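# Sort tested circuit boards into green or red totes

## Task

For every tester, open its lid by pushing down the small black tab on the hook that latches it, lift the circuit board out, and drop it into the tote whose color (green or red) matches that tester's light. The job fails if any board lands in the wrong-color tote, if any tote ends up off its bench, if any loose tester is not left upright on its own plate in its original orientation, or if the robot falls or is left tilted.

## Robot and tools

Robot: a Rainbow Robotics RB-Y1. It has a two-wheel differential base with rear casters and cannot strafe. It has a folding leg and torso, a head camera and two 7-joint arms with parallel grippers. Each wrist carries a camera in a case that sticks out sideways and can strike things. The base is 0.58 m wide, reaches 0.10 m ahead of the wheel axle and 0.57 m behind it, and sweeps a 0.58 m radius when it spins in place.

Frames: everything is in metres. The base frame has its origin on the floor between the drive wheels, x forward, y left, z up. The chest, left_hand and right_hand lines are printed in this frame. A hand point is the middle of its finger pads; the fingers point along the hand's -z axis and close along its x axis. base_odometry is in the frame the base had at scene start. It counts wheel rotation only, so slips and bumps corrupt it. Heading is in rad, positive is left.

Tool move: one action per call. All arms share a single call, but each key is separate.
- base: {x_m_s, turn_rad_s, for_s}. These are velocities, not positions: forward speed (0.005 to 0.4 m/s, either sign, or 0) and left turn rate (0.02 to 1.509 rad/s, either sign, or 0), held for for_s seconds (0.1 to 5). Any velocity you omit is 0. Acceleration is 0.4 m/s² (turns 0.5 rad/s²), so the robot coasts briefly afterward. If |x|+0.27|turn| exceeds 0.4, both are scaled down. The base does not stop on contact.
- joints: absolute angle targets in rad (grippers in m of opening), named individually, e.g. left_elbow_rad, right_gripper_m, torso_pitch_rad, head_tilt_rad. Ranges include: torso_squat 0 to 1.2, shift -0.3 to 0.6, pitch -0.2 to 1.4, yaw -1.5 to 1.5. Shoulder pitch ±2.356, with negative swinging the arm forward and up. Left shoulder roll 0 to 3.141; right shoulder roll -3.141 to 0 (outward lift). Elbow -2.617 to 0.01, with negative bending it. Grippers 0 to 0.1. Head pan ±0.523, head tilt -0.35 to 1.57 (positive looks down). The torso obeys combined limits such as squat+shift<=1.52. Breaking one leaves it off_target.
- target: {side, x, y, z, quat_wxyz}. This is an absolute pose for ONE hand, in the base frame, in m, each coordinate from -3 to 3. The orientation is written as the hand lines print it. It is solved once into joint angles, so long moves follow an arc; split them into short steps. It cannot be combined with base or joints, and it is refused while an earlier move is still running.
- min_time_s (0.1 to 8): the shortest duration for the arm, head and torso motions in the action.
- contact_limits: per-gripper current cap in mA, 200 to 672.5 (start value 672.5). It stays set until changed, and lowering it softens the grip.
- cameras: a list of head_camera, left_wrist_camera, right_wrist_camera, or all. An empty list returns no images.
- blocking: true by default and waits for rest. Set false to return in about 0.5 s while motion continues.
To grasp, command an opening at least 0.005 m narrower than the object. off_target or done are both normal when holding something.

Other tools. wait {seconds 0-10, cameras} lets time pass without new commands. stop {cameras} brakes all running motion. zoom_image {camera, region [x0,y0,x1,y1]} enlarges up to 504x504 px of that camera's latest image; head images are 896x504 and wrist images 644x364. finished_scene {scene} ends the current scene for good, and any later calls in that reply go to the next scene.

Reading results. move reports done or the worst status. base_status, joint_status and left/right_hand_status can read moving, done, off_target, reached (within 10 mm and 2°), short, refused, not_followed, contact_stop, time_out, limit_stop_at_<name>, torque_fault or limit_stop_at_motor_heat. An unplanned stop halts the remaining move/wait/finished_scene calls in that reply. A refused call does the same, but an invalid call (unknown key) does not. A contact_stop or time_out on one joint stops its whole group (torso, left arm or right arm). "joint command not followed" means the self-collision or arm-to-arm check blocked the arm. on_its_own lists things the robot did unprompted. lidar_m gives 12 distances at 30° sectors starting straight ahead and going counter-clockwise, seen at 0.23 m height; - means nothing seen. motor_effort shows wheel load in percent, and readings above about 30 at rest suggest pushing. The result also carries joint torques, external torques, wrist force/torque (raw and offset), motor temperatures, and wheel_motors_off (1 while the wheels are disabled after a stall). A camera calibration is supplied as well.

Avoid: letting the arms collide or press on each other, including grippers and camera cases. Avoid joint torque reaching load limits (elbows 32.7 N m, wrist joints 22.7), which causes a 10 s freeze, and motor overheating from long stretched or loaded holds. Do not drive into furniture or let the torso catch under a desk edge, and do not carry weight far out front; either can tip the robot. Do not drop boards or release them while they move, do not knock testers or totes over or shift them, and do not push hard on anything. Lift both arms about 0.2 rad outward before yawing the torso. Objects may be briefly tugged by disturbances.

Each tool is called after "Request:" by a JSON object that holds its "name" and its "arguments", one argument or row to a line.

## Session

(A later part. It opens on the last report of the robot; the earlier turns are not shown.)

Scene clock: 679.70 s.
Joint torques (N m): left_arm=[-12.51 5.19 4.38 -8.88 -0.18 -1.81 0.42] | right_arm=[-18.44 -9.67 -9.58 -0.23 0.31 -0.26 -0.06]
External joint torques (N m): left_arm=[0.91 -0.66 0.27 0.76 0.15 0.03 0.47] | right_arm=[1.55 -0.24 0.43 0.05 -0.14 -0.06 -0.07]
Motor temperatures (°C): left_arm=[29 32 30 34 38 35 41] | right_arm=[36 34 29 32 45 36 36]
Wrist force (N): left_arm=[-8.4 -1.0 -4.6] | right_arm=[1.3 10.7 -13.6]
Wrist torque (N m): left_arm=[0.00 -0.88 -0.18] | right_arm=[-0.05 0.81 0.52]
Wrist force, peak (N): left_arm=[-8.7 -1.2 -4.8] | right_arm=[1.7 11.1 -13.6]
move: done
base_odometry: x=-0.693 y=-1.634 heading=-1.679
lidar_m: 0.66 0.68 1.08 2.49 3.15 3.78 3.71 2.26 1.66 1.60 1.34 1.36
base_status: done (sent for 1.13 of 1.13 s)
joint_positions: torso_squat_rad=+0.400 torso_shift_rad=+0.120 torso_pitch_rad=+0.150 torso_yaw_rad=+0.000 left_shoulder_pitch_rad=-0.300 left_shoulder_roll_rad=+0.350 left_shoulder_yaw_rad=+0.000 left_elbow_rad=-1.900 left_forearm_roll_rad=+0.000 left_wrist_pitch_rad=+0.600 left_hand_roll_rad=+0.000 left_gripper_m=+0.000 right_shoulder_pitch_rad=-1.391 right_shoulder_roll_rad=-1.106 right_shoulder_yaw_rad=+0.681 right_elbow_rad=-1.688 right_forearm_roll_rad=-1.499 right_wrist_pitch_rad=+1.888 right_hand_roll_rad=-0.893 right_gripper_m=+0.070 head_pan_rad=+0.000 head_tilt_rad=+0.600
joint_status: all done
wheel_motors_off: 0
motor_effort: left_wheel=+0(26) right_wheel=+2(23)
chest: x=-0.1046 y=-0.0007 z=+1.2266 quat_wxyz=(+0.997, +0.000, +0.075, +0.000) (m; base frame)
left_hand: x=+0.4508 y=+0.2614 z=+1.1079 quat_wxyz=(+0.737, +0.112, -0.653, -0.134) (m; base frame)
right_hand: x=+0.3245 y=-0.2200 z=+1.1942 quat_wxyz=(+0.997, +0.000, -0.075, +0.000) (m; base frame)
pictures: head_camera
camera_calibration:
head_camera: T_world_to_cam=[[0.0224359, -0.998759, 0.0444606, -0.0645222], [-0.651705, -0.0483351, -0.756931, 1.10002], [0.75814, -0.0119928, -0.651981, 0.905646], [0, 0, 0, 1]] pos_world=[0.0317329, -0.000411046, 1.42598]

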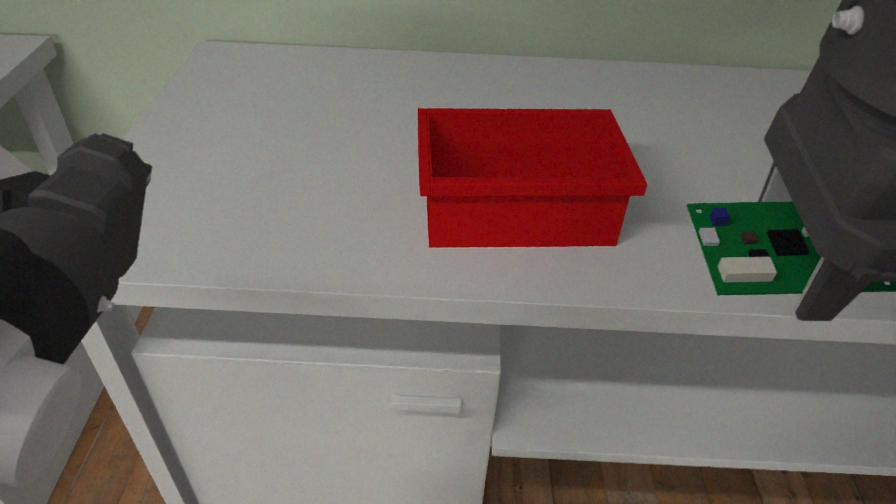

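Request:
{"name": "move", "arguments": {
  "joints": {"torso_pitch_rad":0.42,"torso_squat_rad":0.45,"left_elbow_rad":-2.2,"left_shoulder_pitch_rad":-0.2,"head_tilt_rad":0.7},
  "cameras": []
}}

Request:
{"name": "move", "arguments": {
  "target": {"side":"right","x":0.40,"y":-0.20,"z":1.08,"quat_wxyz":[1,0,0,0]},
  "min_time_s": 1.5,
  "cameras": []
}}

Request:
{"name": "move", "arguments": {
  "base": {"x_m_s":0.2,"for_s":1.75},
  "cameras": ["head_camera"]
}}

Scene clock: 695.90 s.
Joint torques (N m): left_arm=[-6.33 3.92 3.72 -8.7 -0.1 -1.66 0.35] | right_arm=[-17.47 -10.87 -9.57 -1.45 -0.22 0.1 -0.04]
External joint torques (N m): left_arm=[0.85 -0.52 0.14 1.21 0.2 0.19 0.39] | right_arm=[1.78 0.07 0.55 0.32 -0.28 -0.04 -0.04]
Motor temperatures (°C): left_arm=[29 32 29 34 38 35 41] | right_arm=[36 34 29 32 45 36 36]
Wrist force (N): left_arm=[-8.0 -1.0 -5.0] | right_arm=[2.8 10.7 -13.3]
Wrist torque (N m): left_arm=[0.01 -0.83 -0.20] | right_arm=[-0.04 0.86 0.52]
Wrist force, peak (N): left_arm=[-9.4 -1.2 -4.6] | right_arm=[3.1 11.0 -14.0]
move: done
base_odometry: x=-0.693 y=-1.634 heading=-1.680
lidar_m: 0.66 0.69 1.08 2.48 3.15 3.78 3.71 2.26 1.66 1.60 1.34 1.37
base_status: not commanded
joint_positions: torso_squat_rad=+0.450 torso_shift_rad=+0.120 torso_pitch_rad=+0.420 torso_yaw_rad=+0.000 left_shoulder_pitch_rad=-0.200 left_shoulder_roll_rad=+0.350 left_shoulder_yaw_rad=+0.000 left_elbow_rad=-2.200 left_forearm_roll_rad=+0.000 left_wrist_pitch_rad=+0.600 left_hand_roll_rad=+0.000 left_gripper_m=+0.000 right_shoulder_pitch_rad=-1.391 right_shoulder_roll_rad=-1.106 right_shoulder_yaw_rad=+0.681 right_elbow_rad=-1.688 right_forearm_roll_rad=-1.499 right_wrist_pitch_rad=+1.888 right_hand_roll_rad=-0.893 right_gripper_m=+0.070 head_pan_rad=+0.000 head_tilt_rad=+0.700
joint_status: all done
wheel_motors_off: 0
motor_effort: left_wheel=+0(2) right_wheel=+4(6)
chest: x=-0.0264 y=-0.0007 z=+1.1888 quat_wxyz=(+0.978, +0.000, +0.208, +0.000) (m; base frame)
left_hand: x=+0.4511 y=+0.2346 z=+1.0183 quat_wxyz=(+0.759, +0.078, -0.627, -0.156) (m; base frame)
right_hand: x=+0.3786 y=-0.2199 z=+1.0431 quat_wxyz=(+0.998, +0.000, +0.060, +0.000) (m; base frame)
pictures: none
No camera images: "cameras" was empty.

Scene clock: 697.73 s.
Joint torques (N m): left_arm=[-6.44 3.85 3.79 -8.76 -0.13 -1.68 0.33] | right_arm=[-19.82 -7.82 -11.13 -1.81 0.27 0.22 -0.3]
External joint torques (N m): left_arm=[0.74 -0.6 0.21 1.14 0.17 0.16 0.37] | right_arm=[0.02 2.3 -1.05 -0.37 0.04 0.23 -0.3]
Motor temperatures (°C): left_arm=[29 32 29 34 38 35 41] | right_arm=[36 34 29 32 45 36 36]
Wrist force (N): left_arm=[-8.2 -1.1 -5.0] | right_arm=[2.1 11.0 -13.3]
Wrist torque (N m): left_arm=[0.03 -0.85 -0.19] | right_arm=[-0.08 0.83 0.54]
Wrist force, peak (N): left_arm=[-8.4 -0.9 -5.2] | right_arm=[3.1 11.0 -13.7]
move: done
base_odometry: x=-0.693 y=-1.634 heading=-1.680
lidar_m: 0.66 0.69 1.08 2.48 3.15 3.77 3.71 2.26 1.66 1.60 1.34 1.37
base_status: not commanded
joint_positions: torso_squat_rad=+0.450 torso_shift_rad=+0.120 torso_pitch_rad=+0.420 torso_yaw_rad=+0.000 left_shoulder_pitch_rad=-0.200 left_shoulder_roll_rad=+0.350 left_shoulder_yaw_rad=+0.000 left_elbow_rad=-2.200 left_forearm_roll_rad=+0.000 left_wrist_pitch_rad=+0.600 left_hand_roll_rad=+0.000 left_gripper_m=+0.000 right_shoulder_pitch_rad=-1.488 right_shoulder_roll_rad=-1.084 right_shoulder_yaw_rad=+0.665 right_elbow_rad=-1.704 right_forearm_roll_rad=-1.461 right_wrist_pitch_rad=+1.900 right_hand_roll_rad=-0.944 right_gripper_m=+0.070 head_pan_rad=+0.000 head_tilt_rad=+0.700
joint_status: all done
wheel_motors_off: 0
motor_effort: left_wheel=-1(2) right_wheel=+3(6)
chest: x=-0.0264 y=-0.0007 z=+1.1888 quat_wxyz=(+0.978, +0.000, +0.208, +0.000) (m; base frame)
left_hand: x=+0.4511 y=+0.2346 z=+1.0183 quat_wxyz=(+0.759, +0.078, -0.627, -0.156) (m; base frame)
right_hand: x=+0.4000 y=-0.2003 z=+1.0800 quat_wxyz=(+1.000, +0.000, +0.000, +0.000) (m; base frame)
right_hand_status: reached (checked arc, planned for 1.5 s): 0 mm and 0.0 deg off.
pictures: none
No camera images: "cameras" was empty.

Scene clock: 700.47 s.
Joint torques (N m): left_arm=[-6.56 4.1 3.47 -8.76 -0.13 -1.71 0.48] | right_arm=[-19.18 -8.08 -10.58 -1.32 0.12 0.27 -0.27]
External joint torques (N m): left_arm=[0.62 -0.35 -0.1 1.15 0.17 0.14 0.53] | right_arm=[0.67 2.04 -0.49 0.13 -0.12 0.27 -0.27]
Motor temperatures (°C): left_arm=[29 32 29 34 38 35 41] | right_arm=[36 34 29 32 45 36 36]
Wrist force (N): left_arm=[-8.0 -0.9 -5.0] | right_arm=[2.4 10.8 -13.4]
Wrist torque (N m): left_arm=[0.01 -0.82 -0.19] | right_arm=[-0.05 0.87 0.55]
Wrist force, peak (N): left_arm=[-8.3 -1.0 -5.4] | right_arm=[2.5 10.9 -13.9]
move: done
base_odometry: x=-0.731 y=-1.985 heading=-1.680
lidar_m: 0.30 0.32 0.45 2.03 3.11 4.15 4.06 2.27 1.66 1.24 1.23 0.33
base_status: done (sent for 1.77 of 1.77 s)
joint_positions: torso_squat_rad=+0.450 torso_shift_rad=+0.120 torso_pitch_rad=+0.420 torso_yaw_rad=+0.000 left_shoulder_pitch_rad=-0.200 left_shoulder_roll_rad=+0.350 left_shoulder_yaw_rad=+0.000 left_elbow_rad=-2.200 left_forearm_roll_rad=+0.000 left_wrist_pitch_rad=+0.600 left_hand_roll_rad=+0.000 left_gripper_m=+0.000 right_shoulder_pitch_rad=-1.488 right_shoulder_roll_rad=-1.084 right_shoulder_yaw_rad=+0.665 right_elbow_rad=-1.704 right_forearm_roll_rad=-1.461 right_wrist_pitch_rad=+1.900 right_hand_roll_rad=-0.944 right_gripper_m=+0.070 head_pan_rad=+0.000 head_tilt_rad=+0.700
joint_status: not commanded
wheel_motors_off: 0
motor_effort: left_wheel=+0(23) right_wheel=+0(29)
chest: x=-0.0264 y=-0.0007 z=+1.1888 quat_wxyz=(+0.978, +0.000, +0.208, +0.000) (m; base frame)
left_hand: x=+0.4510 y=+0.2346 z=+1.0183 quat_wxyz=(+0.759, +0.078, -0.627, -0.156) (m; base frame)
right_hand: x=+0.4000 y=-0.2002 z=+1.0801 quat_wxyz=(+1.000, +0.000, +0.000, +0.000) (m; base frame)
pictures: head_camera
camera_calibration:
head_camera: T_world_to_cam=[[0.0372712, -0.99875, 0.0332922, -0.0506438], [-0.881307, -0.0485568, -0.470043, 0.765649], [0.471073, -0.0118215, -0.882015, 1.10528], [0, 0, 0, 1]] pos_world=[0.15599, -0.000336925, 1.33645]

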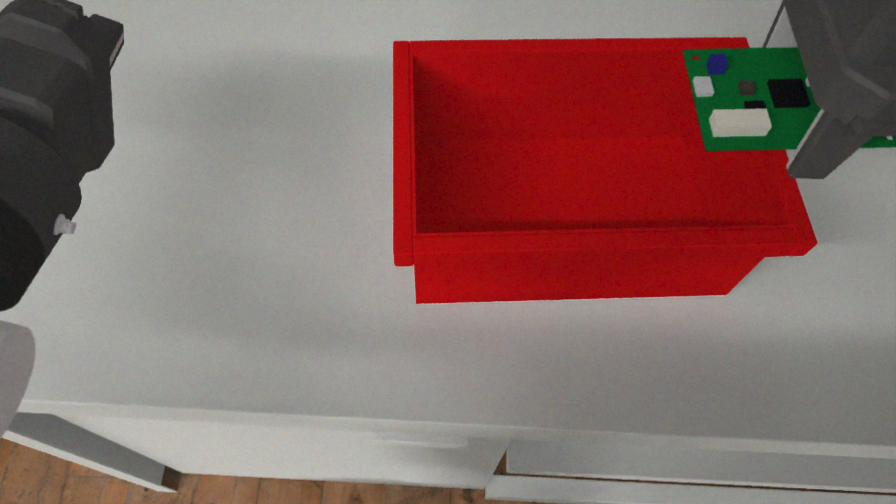

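Request:
{"name": "move", "arguments": {
  "target": {"side":"right","x":0.497,"y":-0.11,"z":1.06,"quat_wxyz":[1,0,0,0]},
  "min_time_s": 1.2,
  "cameras": []
}}

Request:
{"name": "move", "arguments": {
  "target": {"side":"right","x":0.497,"y":-0.11,"z":0.91,"quat_wxyz":[1,0,0,0]},
  "min_time_s": 1.5,
  "cameras": ["head_camera","right_wrist_camera"]
}}

Scene clock: 710.97 s.
Joint torques (N m): left_arm=[-6.59 4.1 3.63 -8.66 -0.03 -1.69 0.41] | right_arm=[-23.52 -8.57 -6.15 -2.13 0.19 -0.06 0.05]
External joint torques (N m): left_arm=[0.59 -0.35 0.05 1.25 0.27 0.16 0.46] | right_arm=[2.39 0.17 1.2 1.03 -0.06 -0.03 0.05]
Motor temperatures (°C): left_arm=[29 32 29 34 38 35 41] | right_arm=[36 34 29 32 45 36 36]
Wrist force (N): left_arm=[-8.1 -0.9 -4.8] | right_arm=[2.0 10.7 -13.6]
Wrist torque (N m): left_arm=[0.01 -0.85 -0.18] | right_arm=[-0.03 0.82 0.52]
Wrist force, peak (N): left_arm=[-8.4 -1.0 -5.1] | right_arm=[2.1 11.0 -14.3]
move: done
base_odometry: x=-0.731 y=-1.985 heading=-1.680
lidar_m: 0.30 0.32 0.45 2.03 3.11 4.15 4.06 2.27 1.67 1.24 1.22 0.32
base_status: not commanded
joint_positions: torso_squat_rad=+0.450 torso_shift_rad=+0.120 torso_pitch_rad=+0.420 torso_yaw_rad=+0.000 left_shoulder_pitch_rad=-0.200 left_shoulder_roll_rad=+0.350 left_shoulder_yaw_rad=+0.000 left_elbow_rad=-2.200 left_forearm_roll_rad=+0.000 left_wrist_pitch_rad=+0.600 left_hand_roll_rad=+0.000 left_gripper_m=+0.000 right_shoulder_pitch_rad=-1.786 right_shoulder_roll_rad=-0.638 right_shoulder_yaw_rad=+0.817 right_elbow_rad=-0.951 right_forearm_roll_rad=-1.242 right_wrist_pitch_rad=+1.799 right_hand_roll_rad=-0.689 right_gripper_m=+0.070 head_pan_rad=+0.000 head_tilt_rad=+0.700
joint_status: all done
wheel_motors_off: 0
motor_effort: left_wheel=-2(2) right_wheel=-1(2)
chest: x=-0.0264 y=-0.0007 z=+1.1888 quat_wxyz=(+0.978, +0.000, +0.208, +0.000) (m; base frame)
left_hand: x=+0.4510 y=+0.2346 z=+1.0183 quat_wxyz=(+0.759, +0.078, -0.627, -0.156) (m; base frame)
right_hand: x=+0.4962 y=-0.1100 z=+1.0603 quat_wxyz=(+1.000, +0.001, -0.004, +0.000) (m; base frame)
right_hand_status: reached (checked arc, planned for 1.2 s): 1 mm and 0.5 deg off.
pictures: none
No camera images: "cameras" was empty.

Scene clock: 712.90 s.
Joint torques (N m): left_arm=[-6.68 4.27 3.77 -9 -0.11 -1.75 0.42] | right_arm=[-16.15 -3.35 -3 -1.36 -0.28 0.42 0.36]
External joint torques (N m): left_arm=[0.51 -0.17 0.2 0.91 0.19 0.1 0.47] | right_arm=[9.45 4.86 3.13 2.28 -0.54 0.45 0.36]
Motor temperatures (°C): left_arm=[29 32 29 34 38 35 41] | right_arm=[36 34 29 32 45 36 36]
Wrist force (N): left_arm=[-8.1 -1.0 -5.2] | right_arm=[-0.4 9.1 5.4]
Wrist torque (N m): left_arm=[0.02 -0.83 -0.18] | right_arm=[0.24 -0.23 0.45]
Wrist force, peak (N): left_arm=[-9.2 -1.0 -5.3] | right_arm=[1.9 11.2 -15.4]
move: done
base_odometry: x=-0.731 y=-1.985 heading=-1.679
lidar_m: 0.30 0.32 0.45 2.03 3.11 4.14 4.06 2.26 1.67 1.24 1.23 0.32
base_status: not commanded
joint_positions: torso_squat_rad=+0.450 torso_shift_rad=+0.120 torso_pitch_rad=+0.419 torso_yaw_rad=+0.000 left_shoulder_pitch_rad=-0.200 left_shoulder_roll_rad=+0.350 left_shoulder_yaw_rad=+0.000 left_elbow_rad=-2.200 left_forearm_roll_rad=+0.000 left_wrist_pitch_rad=+0.600 left_hand_roll_rad=+0.000 left_gripper_m=+0.000 right_shoulder_pitch_rad=-1.582 right_shoulder_roll_rad=-0.501 right_shoulder_yaw_rad=+0.900 right_elbow_rad=-0.774 right_forearm_roll_rad=-1.134 right_wrist_pitch_rad=+1.491 right_hand_roll_rad=-0.596 right_gripper_m=+0.070 head_pan_rad=+0.000 head_tilt_rad=+0.700
joint_status: all done
wheel_motors_off: 0
motor_effort: left_wheel=+1(7) right_wheel=-1(6)
chest: x=-0.0268 y=-0.0007 z=+1.1889 quat_wxyz=(+0.978, +0.000, +0.208, +0.000) (m; base frame)
left_hand: x=+0.4507 y=+0.2346 z=+1.0187 quat_wxyz=(+0.759, +0.078, -0.627, -0.156) (m; base frame)
right_hand: x=+0.4973 y=-0.1101 z=+0.9119 quat_wxyz=(+1.000, +0.001, -0.004, +0.000) (m; base frame)
right_hand_status: reached (checked arc, planned for 1.5 s): 2 mm and 0.4 deg off.
pictures: head_camera, right_wrist_camera
camera_calibration:
head_camera: T_world_to_cam=[[0.0372388, -0.998751, 0.0333206, -0.05067], [-0.880951, -0.0485506, -0.47071, 0.766125], [0.47174, -0.0118252, -0.881659, 1.10516], [0, 0, 0, 1]] pos_world=[0.155458, -0.000342139, 1.33668]
right_wrist_camera: T_world_to_cam=[[-0.999479, 0.0209143, -0.0245719, 0.524218], [0.00778724, 0.89534, 0.445315, -0.278186], [0.0313137, 0.444892, -0.895037, 0.921328], [0, 0, 0, 1]] pos_world=[0.497261, -0.171785, 0.961384]

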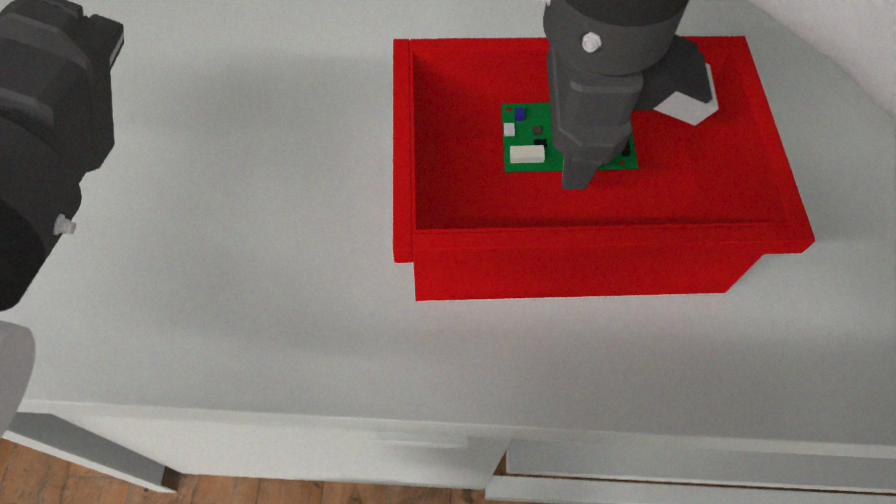

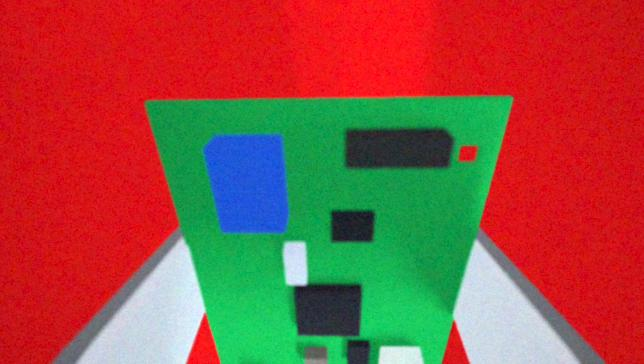

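Request:
{"name": "move", "arguments": {
  "joints": {"right_gripper_m":0.09},
  "cameras": []
}}

Request:
{"name": "move", "arguments": {
  "target": {"side":"right","x":0.495,"y":-0.11,"z":1.06,"quat_wxyz":[1,0,0,0]},
  "min_time_s": 1,
  "cameras": ["head_camera"]
}}

Request:
{"name": "move", "arguments": {
  "joints": {"right_shoulder_pitch_rad":-0.3,"right_shoulder_roll_rad":-0.5,"right_shoulder_yaw_rad":0,"right_elbow_rad":-2.1,"right_forearm_roll_rad":0,"right_wrist_pitch_rad":0.6,"right_hand_roll_rad":0,"torso_pitch_rad":0.25,"head_tilt_rad":0.5},
  "base": {"x_m_s":-0.35,"for_s":2},
  "min_time_s": 2,
  "cameras": ["head_camera"]
}}

Scene clock: 722.50 s.
Joint torques (N m): left_arm=[-6.85 4.03 3.83 -8.93 -0.06 -1.83 0.32] | right_arm=[-20.15 -5.33 -4.24 -1.97 0.09 -0.11 0.3]
External joint torques (N m): left_arm=[0.34 -0.41 0.25 0.98 0.25 0.02 0.37] | right_arm=[5.44 2.87 1.88 1.67 -0.17 -0.07 0.29]
Motor temperatures (°C): left_arm=[29 32 29 34 38 35 41] | right_arm=[36 34 29 32 45 36 36]
Wrist force (N): left_arm=[-8.2 -1.0 -5.0] | right_arm=[0.7 10.8 -8.4]
Wrist torque (N m): left_arm=[0.01 -0.86 -0.19] | right_arm=[-0.03 0.52 0.53]
Wrist force, peak (N): left_arm=[-8.3 -1.1 -5.3] | right_arm=[0.5 10.7 -10.9]
move: done
base_odometry: x=-0.731 y=-1.985 heading=-1.679
lidar_m: 0.31 0.32 0.45 2.03 3.11 4.14 4.06 2.26 1.66 1.24 1.23 0.32
base_status: not commanded
joint_positions: torso_squat_rad=+0.450 torso_shift_rad=+0.120 torso_pitch_rad=+0.419 torso_yaw_rad=+0.000 left_shoulder_pitch_rad=-0.200 left_shoulder_roll_rad=+0.350 left_shoulder_yaw_rad=+0.000 left_elbow_rad=-2.200 left_forearm_roll_rad=+0.000 left_wrist_pitch_rad=+0.600 left_hand_roll_rad=+0.000 left_gripper_m=+0.000 right_shoulder_pitch_rad=-1.581 right_shoulder_roll_rad=-0.500 right_shoulder_yaw_rad=+0.900 right_elbow_rad=-0.774 right_forearm_roll_rad=-1.134 right_wrist_pitch_rad=+1.491 right_hand_roll_rad=-0.596 right_gripper_m=+0.090 head_pan_rad=+0.000 head_tilt_rad=+0.700
joint_status: all done
wheel_motors_off: 0
motor_effort: left_wheel=+1(2) right_wheel=+0(2)
chest: x=-0.0267 y=-0.0007 z=+1.1889 quat_wxyz=(+0.978, +0.000, +0.208, +0.000) (m; base frame)
left_hand: x=+0.4509 y=+0.2346 z=+1.0186 quat_wxyz=(+0.759, +0.078, -0.627, -0.156) (m; base frame)
right_hand: x=+0.4969 y=-0.1101 z=+0.9111 quat_wxyz=(+1.000, +0.001, -0.003, +0.000) (m; base frame)
pictures: none
No camera images: "cameras" was empty.

Scene clock: 723.83 s.
Joint torques (N m): left_arm=[-6.75 4.03 3.67 -9.07 -0.09 -1.79 0.39] | right_arm=[-23.86 -9.15 -7.94 -3.06 -0.16 -0.12 -0.3]
External joint torques (N m): left_arm=[0.43 -0.41 0.09 0.83 0.22 0.06 0.44] | right_arm=[2.09 -0.41 -0.67 0.13 -0.41 -0.1 -0.3]
Motor temperatures (°C): left_arm=[29 32 29 34 38 35 41] | right_arm=[36 34 29 32 45 36 36]
Wrist force (N): left_arm=[-8.1 -0.7 -4.9] | right_arm=[2.5 10.9 -13.5]
Wrist torque (N m): left_arm=[-0.03 -0.83 -0.20] | right_arm=[-0.05 0.86 0.50]
Wrist force, peak (N): left_arm=[-8.3 -0.9 -5.1] | right_arm=[0.8 10.8 -14.1]
move: done
base_odometry: x=-0.731 y=-1.985 heading=-1.679
lidar_m: 0.31 0.32 0.45 2.03 3.12 4.14 4.06 2.27 1.66 1.24 1.23 0.33
base_status: not commanded
joint_positions: torso_squat_rad=+0.450 torso_shift_rad=+0.120 torso_pitch_rad=+0.420 torso_yaw_rad=+0.000 left_shoulder_pitch_rad=-0.200 left_shoulder_roll_rad=+0.350 left_shoulder_yaw_rad=+0.000 left_elbow_rad=-2.200 left_forearm_roll_rad=+0.000 left_wrist_pitch_rad=+0.600 left_hand_roll_rad=+0.000 left_gripper_m=+0.000 right_shoulder_pitch_rad=-1.787 right_shoulder_roll_rad=-0.633 right_shoulder_yaw_rad=+0.815 right_elbow_rad=-0.941 right_forearm_roll_rad=-1.241 right_wrist_pitch_rad=+1.806 right_hand_roll_rad=-0.684 right_gripper_m=+0.090 head_pan_rad=+0.000 head_tilt_rad=+0.700
joint_status: all done
wheel_motors_off: 0
motor_effort: left_wheel=+1(3) right_wheel=+0(2)
chest: x=-0.0265 y=-0.0007 z=+1.1888 quat_wxyz=(+0.978, +0.000, +0.208, +0.000) (m; base frame)
left_hand: x=+0.4510 y=+0.2346 z=+1.0184 quat_wxyz=(+0.759, +0.078, -0.627, -0.156) (m; base frame)
right_hand: x=+0.4952 y=-0.1099 z=+1.0599 quat_wxyz=(+1.000, +0.000, +0.000, +0.000) (m; base frame)
right_hand_status: reached (checked arc, planned for 1.0 s): 0 mm and 0.0 deg off.
pictures: head_camera
camera_calibration:
head_camera: T_world_to_cam=[[0.0372579, -0.998751, 0.0332946, -0.0506501], [-0.881231, -0.0485481, -0.470186, 0.765755], [0.471215, -0.0118221, -0.881939, 1.10525], [0, 0, 0, 1]] pos_world=[0.155884, -0.000344558, 1.3365]

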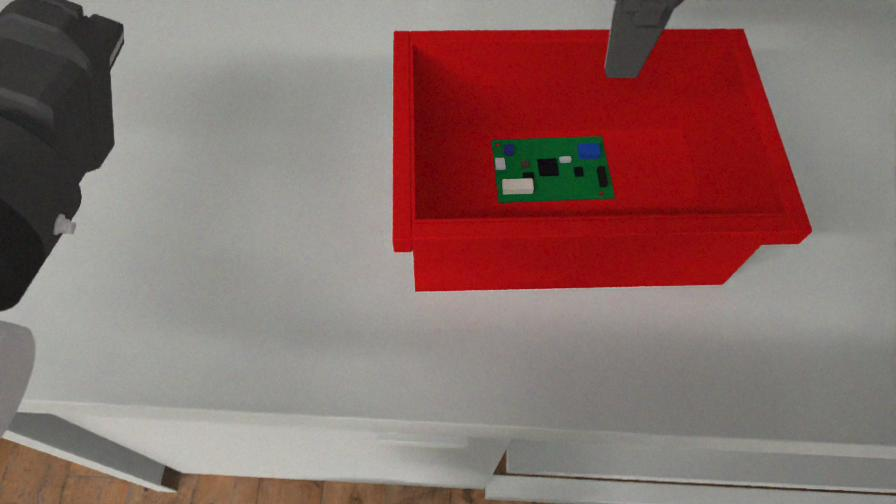

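Scene clock: 727.27 s.
Joint torques (N m): left_arm=[-9.37 4.41 3.9 -8.41 -0.11 -1.83 0.35] | right_arm=[-11.32 -5.6 -5.66 -8.05 0.23 -1.54 0.08]
External joint torques (N m): left_arm=[0.34 -0.31 0.13 0.98 0.21 0.03 0.4] | right_arm=[0.59 2.53 0.04 1.07 -0.49 0.28 0.03]
Motor temperatures (°C): left_arm=[29 32 29 34 38 35 41] | right_arm=[36 34 29 32 45 36 36]
Wrist force (N): left_arm=[-8.3 -1.1 -3.8] | right_arm=[-3.4 13.7 -7.0]
Wrist torque (N m): left_arm=[0.03 -0.86 -0.19] | right_arm=[-0.30 0.53 0.48]
Wrist force, peak (N): left_arm=[-8.5 -1.0 -5.1] | right_arm=[2.0 10.7 -13.5]
move: done
base_odometry: x=-0.655 y=-1.289 heading=-1.680
lidar_m: 1.01 1.05 2.24 3.00 3.15 3.38 3.36 2.25 1.66 1.60 1.53 1.72
base_status: done (sent for 2 of 2 s)
joint_positions: torso_squat_rad=+0.450 torso_shift_rad=+0.120 torso_pitch_rad=+0.250 torso_yaw_rad=+0.000 left_shoulder_pitch_rad=-0.200 left_shoulder_roll_rad=+0.350 left_shoulder_yaw_rad=+0.000 left_elbow_rad=-2.200 left_forearm_roll_rad=+0.000 left_wrist_pitch_rad=+0.600 left_hand_roll_rad=+0.000 left_gripper_m=+0.000 right_shoulder_pitch_rad=-0.300 right_shoulder_roll_rad=-0.501 right_shoulder_yaw_rad=+0.000 right_elbow_rad=-2.100 right_forearm_roll_rad=+0.000 right_wrist_pitch_rad=+0.600 right_hand_roll_rad=+0.000 right_gripper_m=+0.090 head_pan_rad=+0.000 head_tilt_rad=+0.500
joint_status: all done
wheel_motors_off: 0
motor_effort: left_wheel=-4(24) right_wheel=+6(28)
chest: x=-0.0761 y=-0.0007 z=+1.2061 quat_wxyz=(+0.992, +0.000, +0.125, +0.000) (m; base frame)
left_hand: x=+0.4234 y=+0.2345 z=+1.1188 quat_wxyz=(+0.703, +0.091, -0.689, -0.149) (m; base frame)
right_hand: x=+0.4530 y=-0.2586 z=+1.1324 quat_wxyz=(+0.690, -0.145, -0.681, +0.197) (m; base frame)
pictures: head_camera
camera_calibration:
head_camera: T_world_to_cam=[[0.022384, -0.99876, 0.0444679, -0.0644098], [-0.651691, -0.0483071, -0.756944, 1.11101], [0.758154, -0.0120359, -0.651965, 0.852121], [0, 0, 0, 1]] pos_world=[0.07944, -0.00040421, 1.39939]

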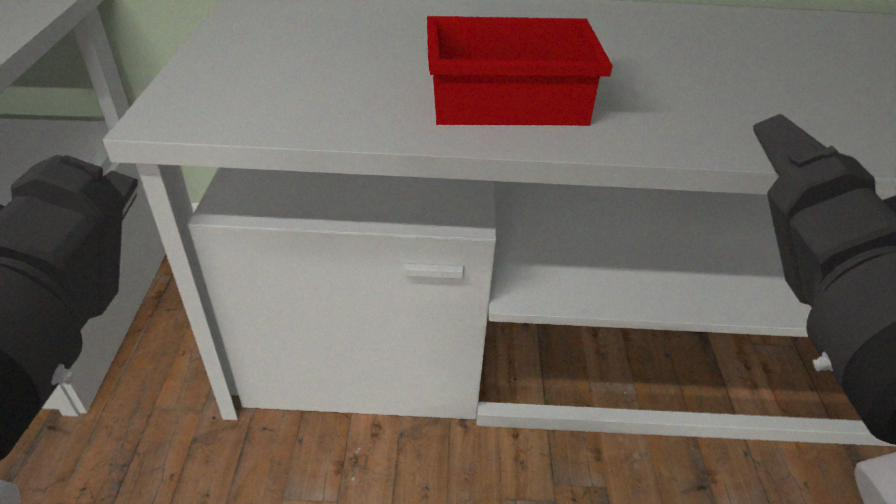

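Request:
{"name": "move", "arguments": {
  "base": {"turn_rad_s":-1.0,"for_s":3.116},
  "joints": {"head_tilt_rad":0.4},
  "cameras": []
}}

Request:
{"name": "move", "arguments": {
  "base": {"x_m_s":0.4,"for_s":4.5},
  "cameras": ["head_camera"]
}}

Scene clock: 741.03 s.
Joint torques (N m): left_arm=[-9.39 4.34 3.9 -8.44 -0.07 -1.84 0.42] | right_arm=[-11.42 -5.83 -5.51 -8.04 0.25 -1.58 0.02]
External joint torques (N m): left_arm=[0.32 -0.37 0.13 0.95 0.25 0.02 0.46] | right_arm=[0.49 2.31 0.19 1.08 -0.47 0.24 -0.02]
Motor temperatures (°C): left_arm=[29 32 29 34 38 35 41] | right_arm=[36 34 29 33 45 36 36]
Wrist force (N): left_arm=[-8.3 -1.2 -4.1] | right_arm=[-3.2 13.3 -7.1]
Wrist torque (N m): left_arm=[0.05 -0.85 -0.18] | right_arm=[-0.24 0.55 0.48]
Wrist force, peak (N): left_arm=[-8.6 -1.3 -4.3] | right_arm=[-3.2 14.0 -7.2]
move: done
base_odometry: x=-0.655 y=-1.289 heading=+1.503
lidar_m: 3.36 2.13 1.62 1.58 1.53 1.70 1.01 1.10 2.27 3.03 3.20 3.39
base_status: done (sent for 3.1 of 3.1 s)
joint_positions: torso_squat_rad=+0.450 torso_shift_rad=+0.120 torso_pitch_rad=+0.250 torso_yaw_rad=+0.000 left_shoulder_pitch_rad=-0.200 left_shoulder_roll_rad=+0.350 left_shoulder_yaw_rad=+0.000 left_elbow_rad=-2.200 left_forearm_roll_rad=+0.000 left_wrist_pitch_rad=+0.600 left_hand_roll_rad=+0.000 left_gripper_m=+0.000 right_shoulder_pitch_rad=-0.300 right_shoulder_roll_rad=-0.501 right_shoulder_yaw_rad=+0.000 right_elbow_rad=-2.100 right_forearm_roll_rad=+0.000 right_wrist_pitch_rad=+0.600 right_hand_roll_rad=+0.000 right_gripper_m=+0.090 head_pan_rad=+0.000 head_tilt_rad=+0.400
joint_status: all done
wheel_motors_off: 0
motor_effort: left_wheel=+2(26) right_wheel=+0(20)
chest: x=-0.0761 y=-0.0007 z=+1.2061 quat_wxyz=(+0.992, +0.000, +0.125, +0.000) (m; base frame)
left_hand: x=+0.4234 y=+0.2345 z=+1.1188 quat_wxyz=(+0.703, +0.091, -0.689, -0.149) (m; base frame)
right_hand: x=+0.4530 y=-0.2586 z=+1.1324 quat_wxyz=(+0.690, -0.145, -0.681, +0.197) (m; base frame)
pictures: none
No camera images: "cameras" was empty.

Scene clock: 747.10 s.
Joint torques (N m): left_arm=[-9.01 4.16 3.94 -8.37 -0.14 -1.83 0.37] | right_arm=[-11.36 -5.62 -5.73 -7.91 0.23 -1.68 -0.04]
External joint torques (N m): left_arm=[0.7 -0.56 0.17 1.02 0.19 0.03 0.42] | right_arm=[0.54 2.51 -0.04 1.21 -0.49 0.14 -0.09]
Motor temperatures (°C): left_arm=[29 32 29 34 38 35 41] | right_arm=[36 34 29 33 45 36 36]
Wrist force (N): left_arm=[-7.9 -1.3 -4.1] | right_arm=[-3.4 13.5 -6.9]
Wrist torque (N m): left_arm=[0.08 -0.80 -0.20] | right_arm=[-0.29 0.54 0.47]
Wrist force, peak (N): left_arm=[-8.7 -1.3 -4.4] | right_arm=[-3.2 13.9 -7.2]
move: done
base_odometry: x=-0.533 y=+0.507 heading=+1.503
lidar_m: 1.66 1.65 1.52 1.48 1.56 2.23 2.81 2.98 3.23 3.16 2.03 1.62
base_status: done (sent for 4.5 of 4.5 s)
joint_positions: torso_squat_rad=+0.450 torso_shift_rad=+0.120 torso_pitch_rad=+0.250 torso_yaw_rad=+0.000 left_shoulder_pitch_rad=-0.200 left_shoulder_roll_rad=+0.350 left_shoulder_yaw_rad=+0.000 left_elbow_rad=-2.200 left_forearm_roll_rad=+0.000 left_wrist_pitch_rad=+0.600 left_hand_roll_rad=+0.000 left_gripper_m=+0.000 right_shoulder_pitch_rad=-0.300 right_shoulder_roll_rad=-0.501 right_shoulder_yaw_rad=+0.000 right_elbow_rad=-2.100 right_forearm_roll_rad=+0.000 right_wrist_pitch_rad=+0.600 right_hand_roll_rad=+0.000 right_gripper_m=+0.090 head_pan_rad=+0.000 head_tilt_rad=+0.400
joint_status: not commanded
wheel_motors_off: 0
motor_effort: left_wheel=-2(30) right_wheel=+0(27)
chest: x=-0.0760 y=-0.0007 z=+1.2061 quat_wxyz=(+0.992, +0.000, +0.125, +0.000) (m; base frame)
left_hand: x=+0.4234 y=+0.2345 z=+1.1188 quat_wxyz=(+0.703, +0.091, -0.689, -0.149) (m; base frame)
right_hand: x=+0.4531 y=-0.2586 z=+1.1324 quat_wxyz=(+0.690, -0.145, -0.681, +0.197) (m; base frame)
pictures: head_camera
camera_calibration:
head_camera: T_world_to_cam=[[0.0177722, -0.998761, 0.0464839, -0.0672434], [-0.572932, -0.0482742, -0.81818, 1.19684], [0.81941, -0.0120913, -0.57308, 0.742396], [0, 0, 0, 1]] pos_world=[0.0785771, -0.000406948, 1.40781]

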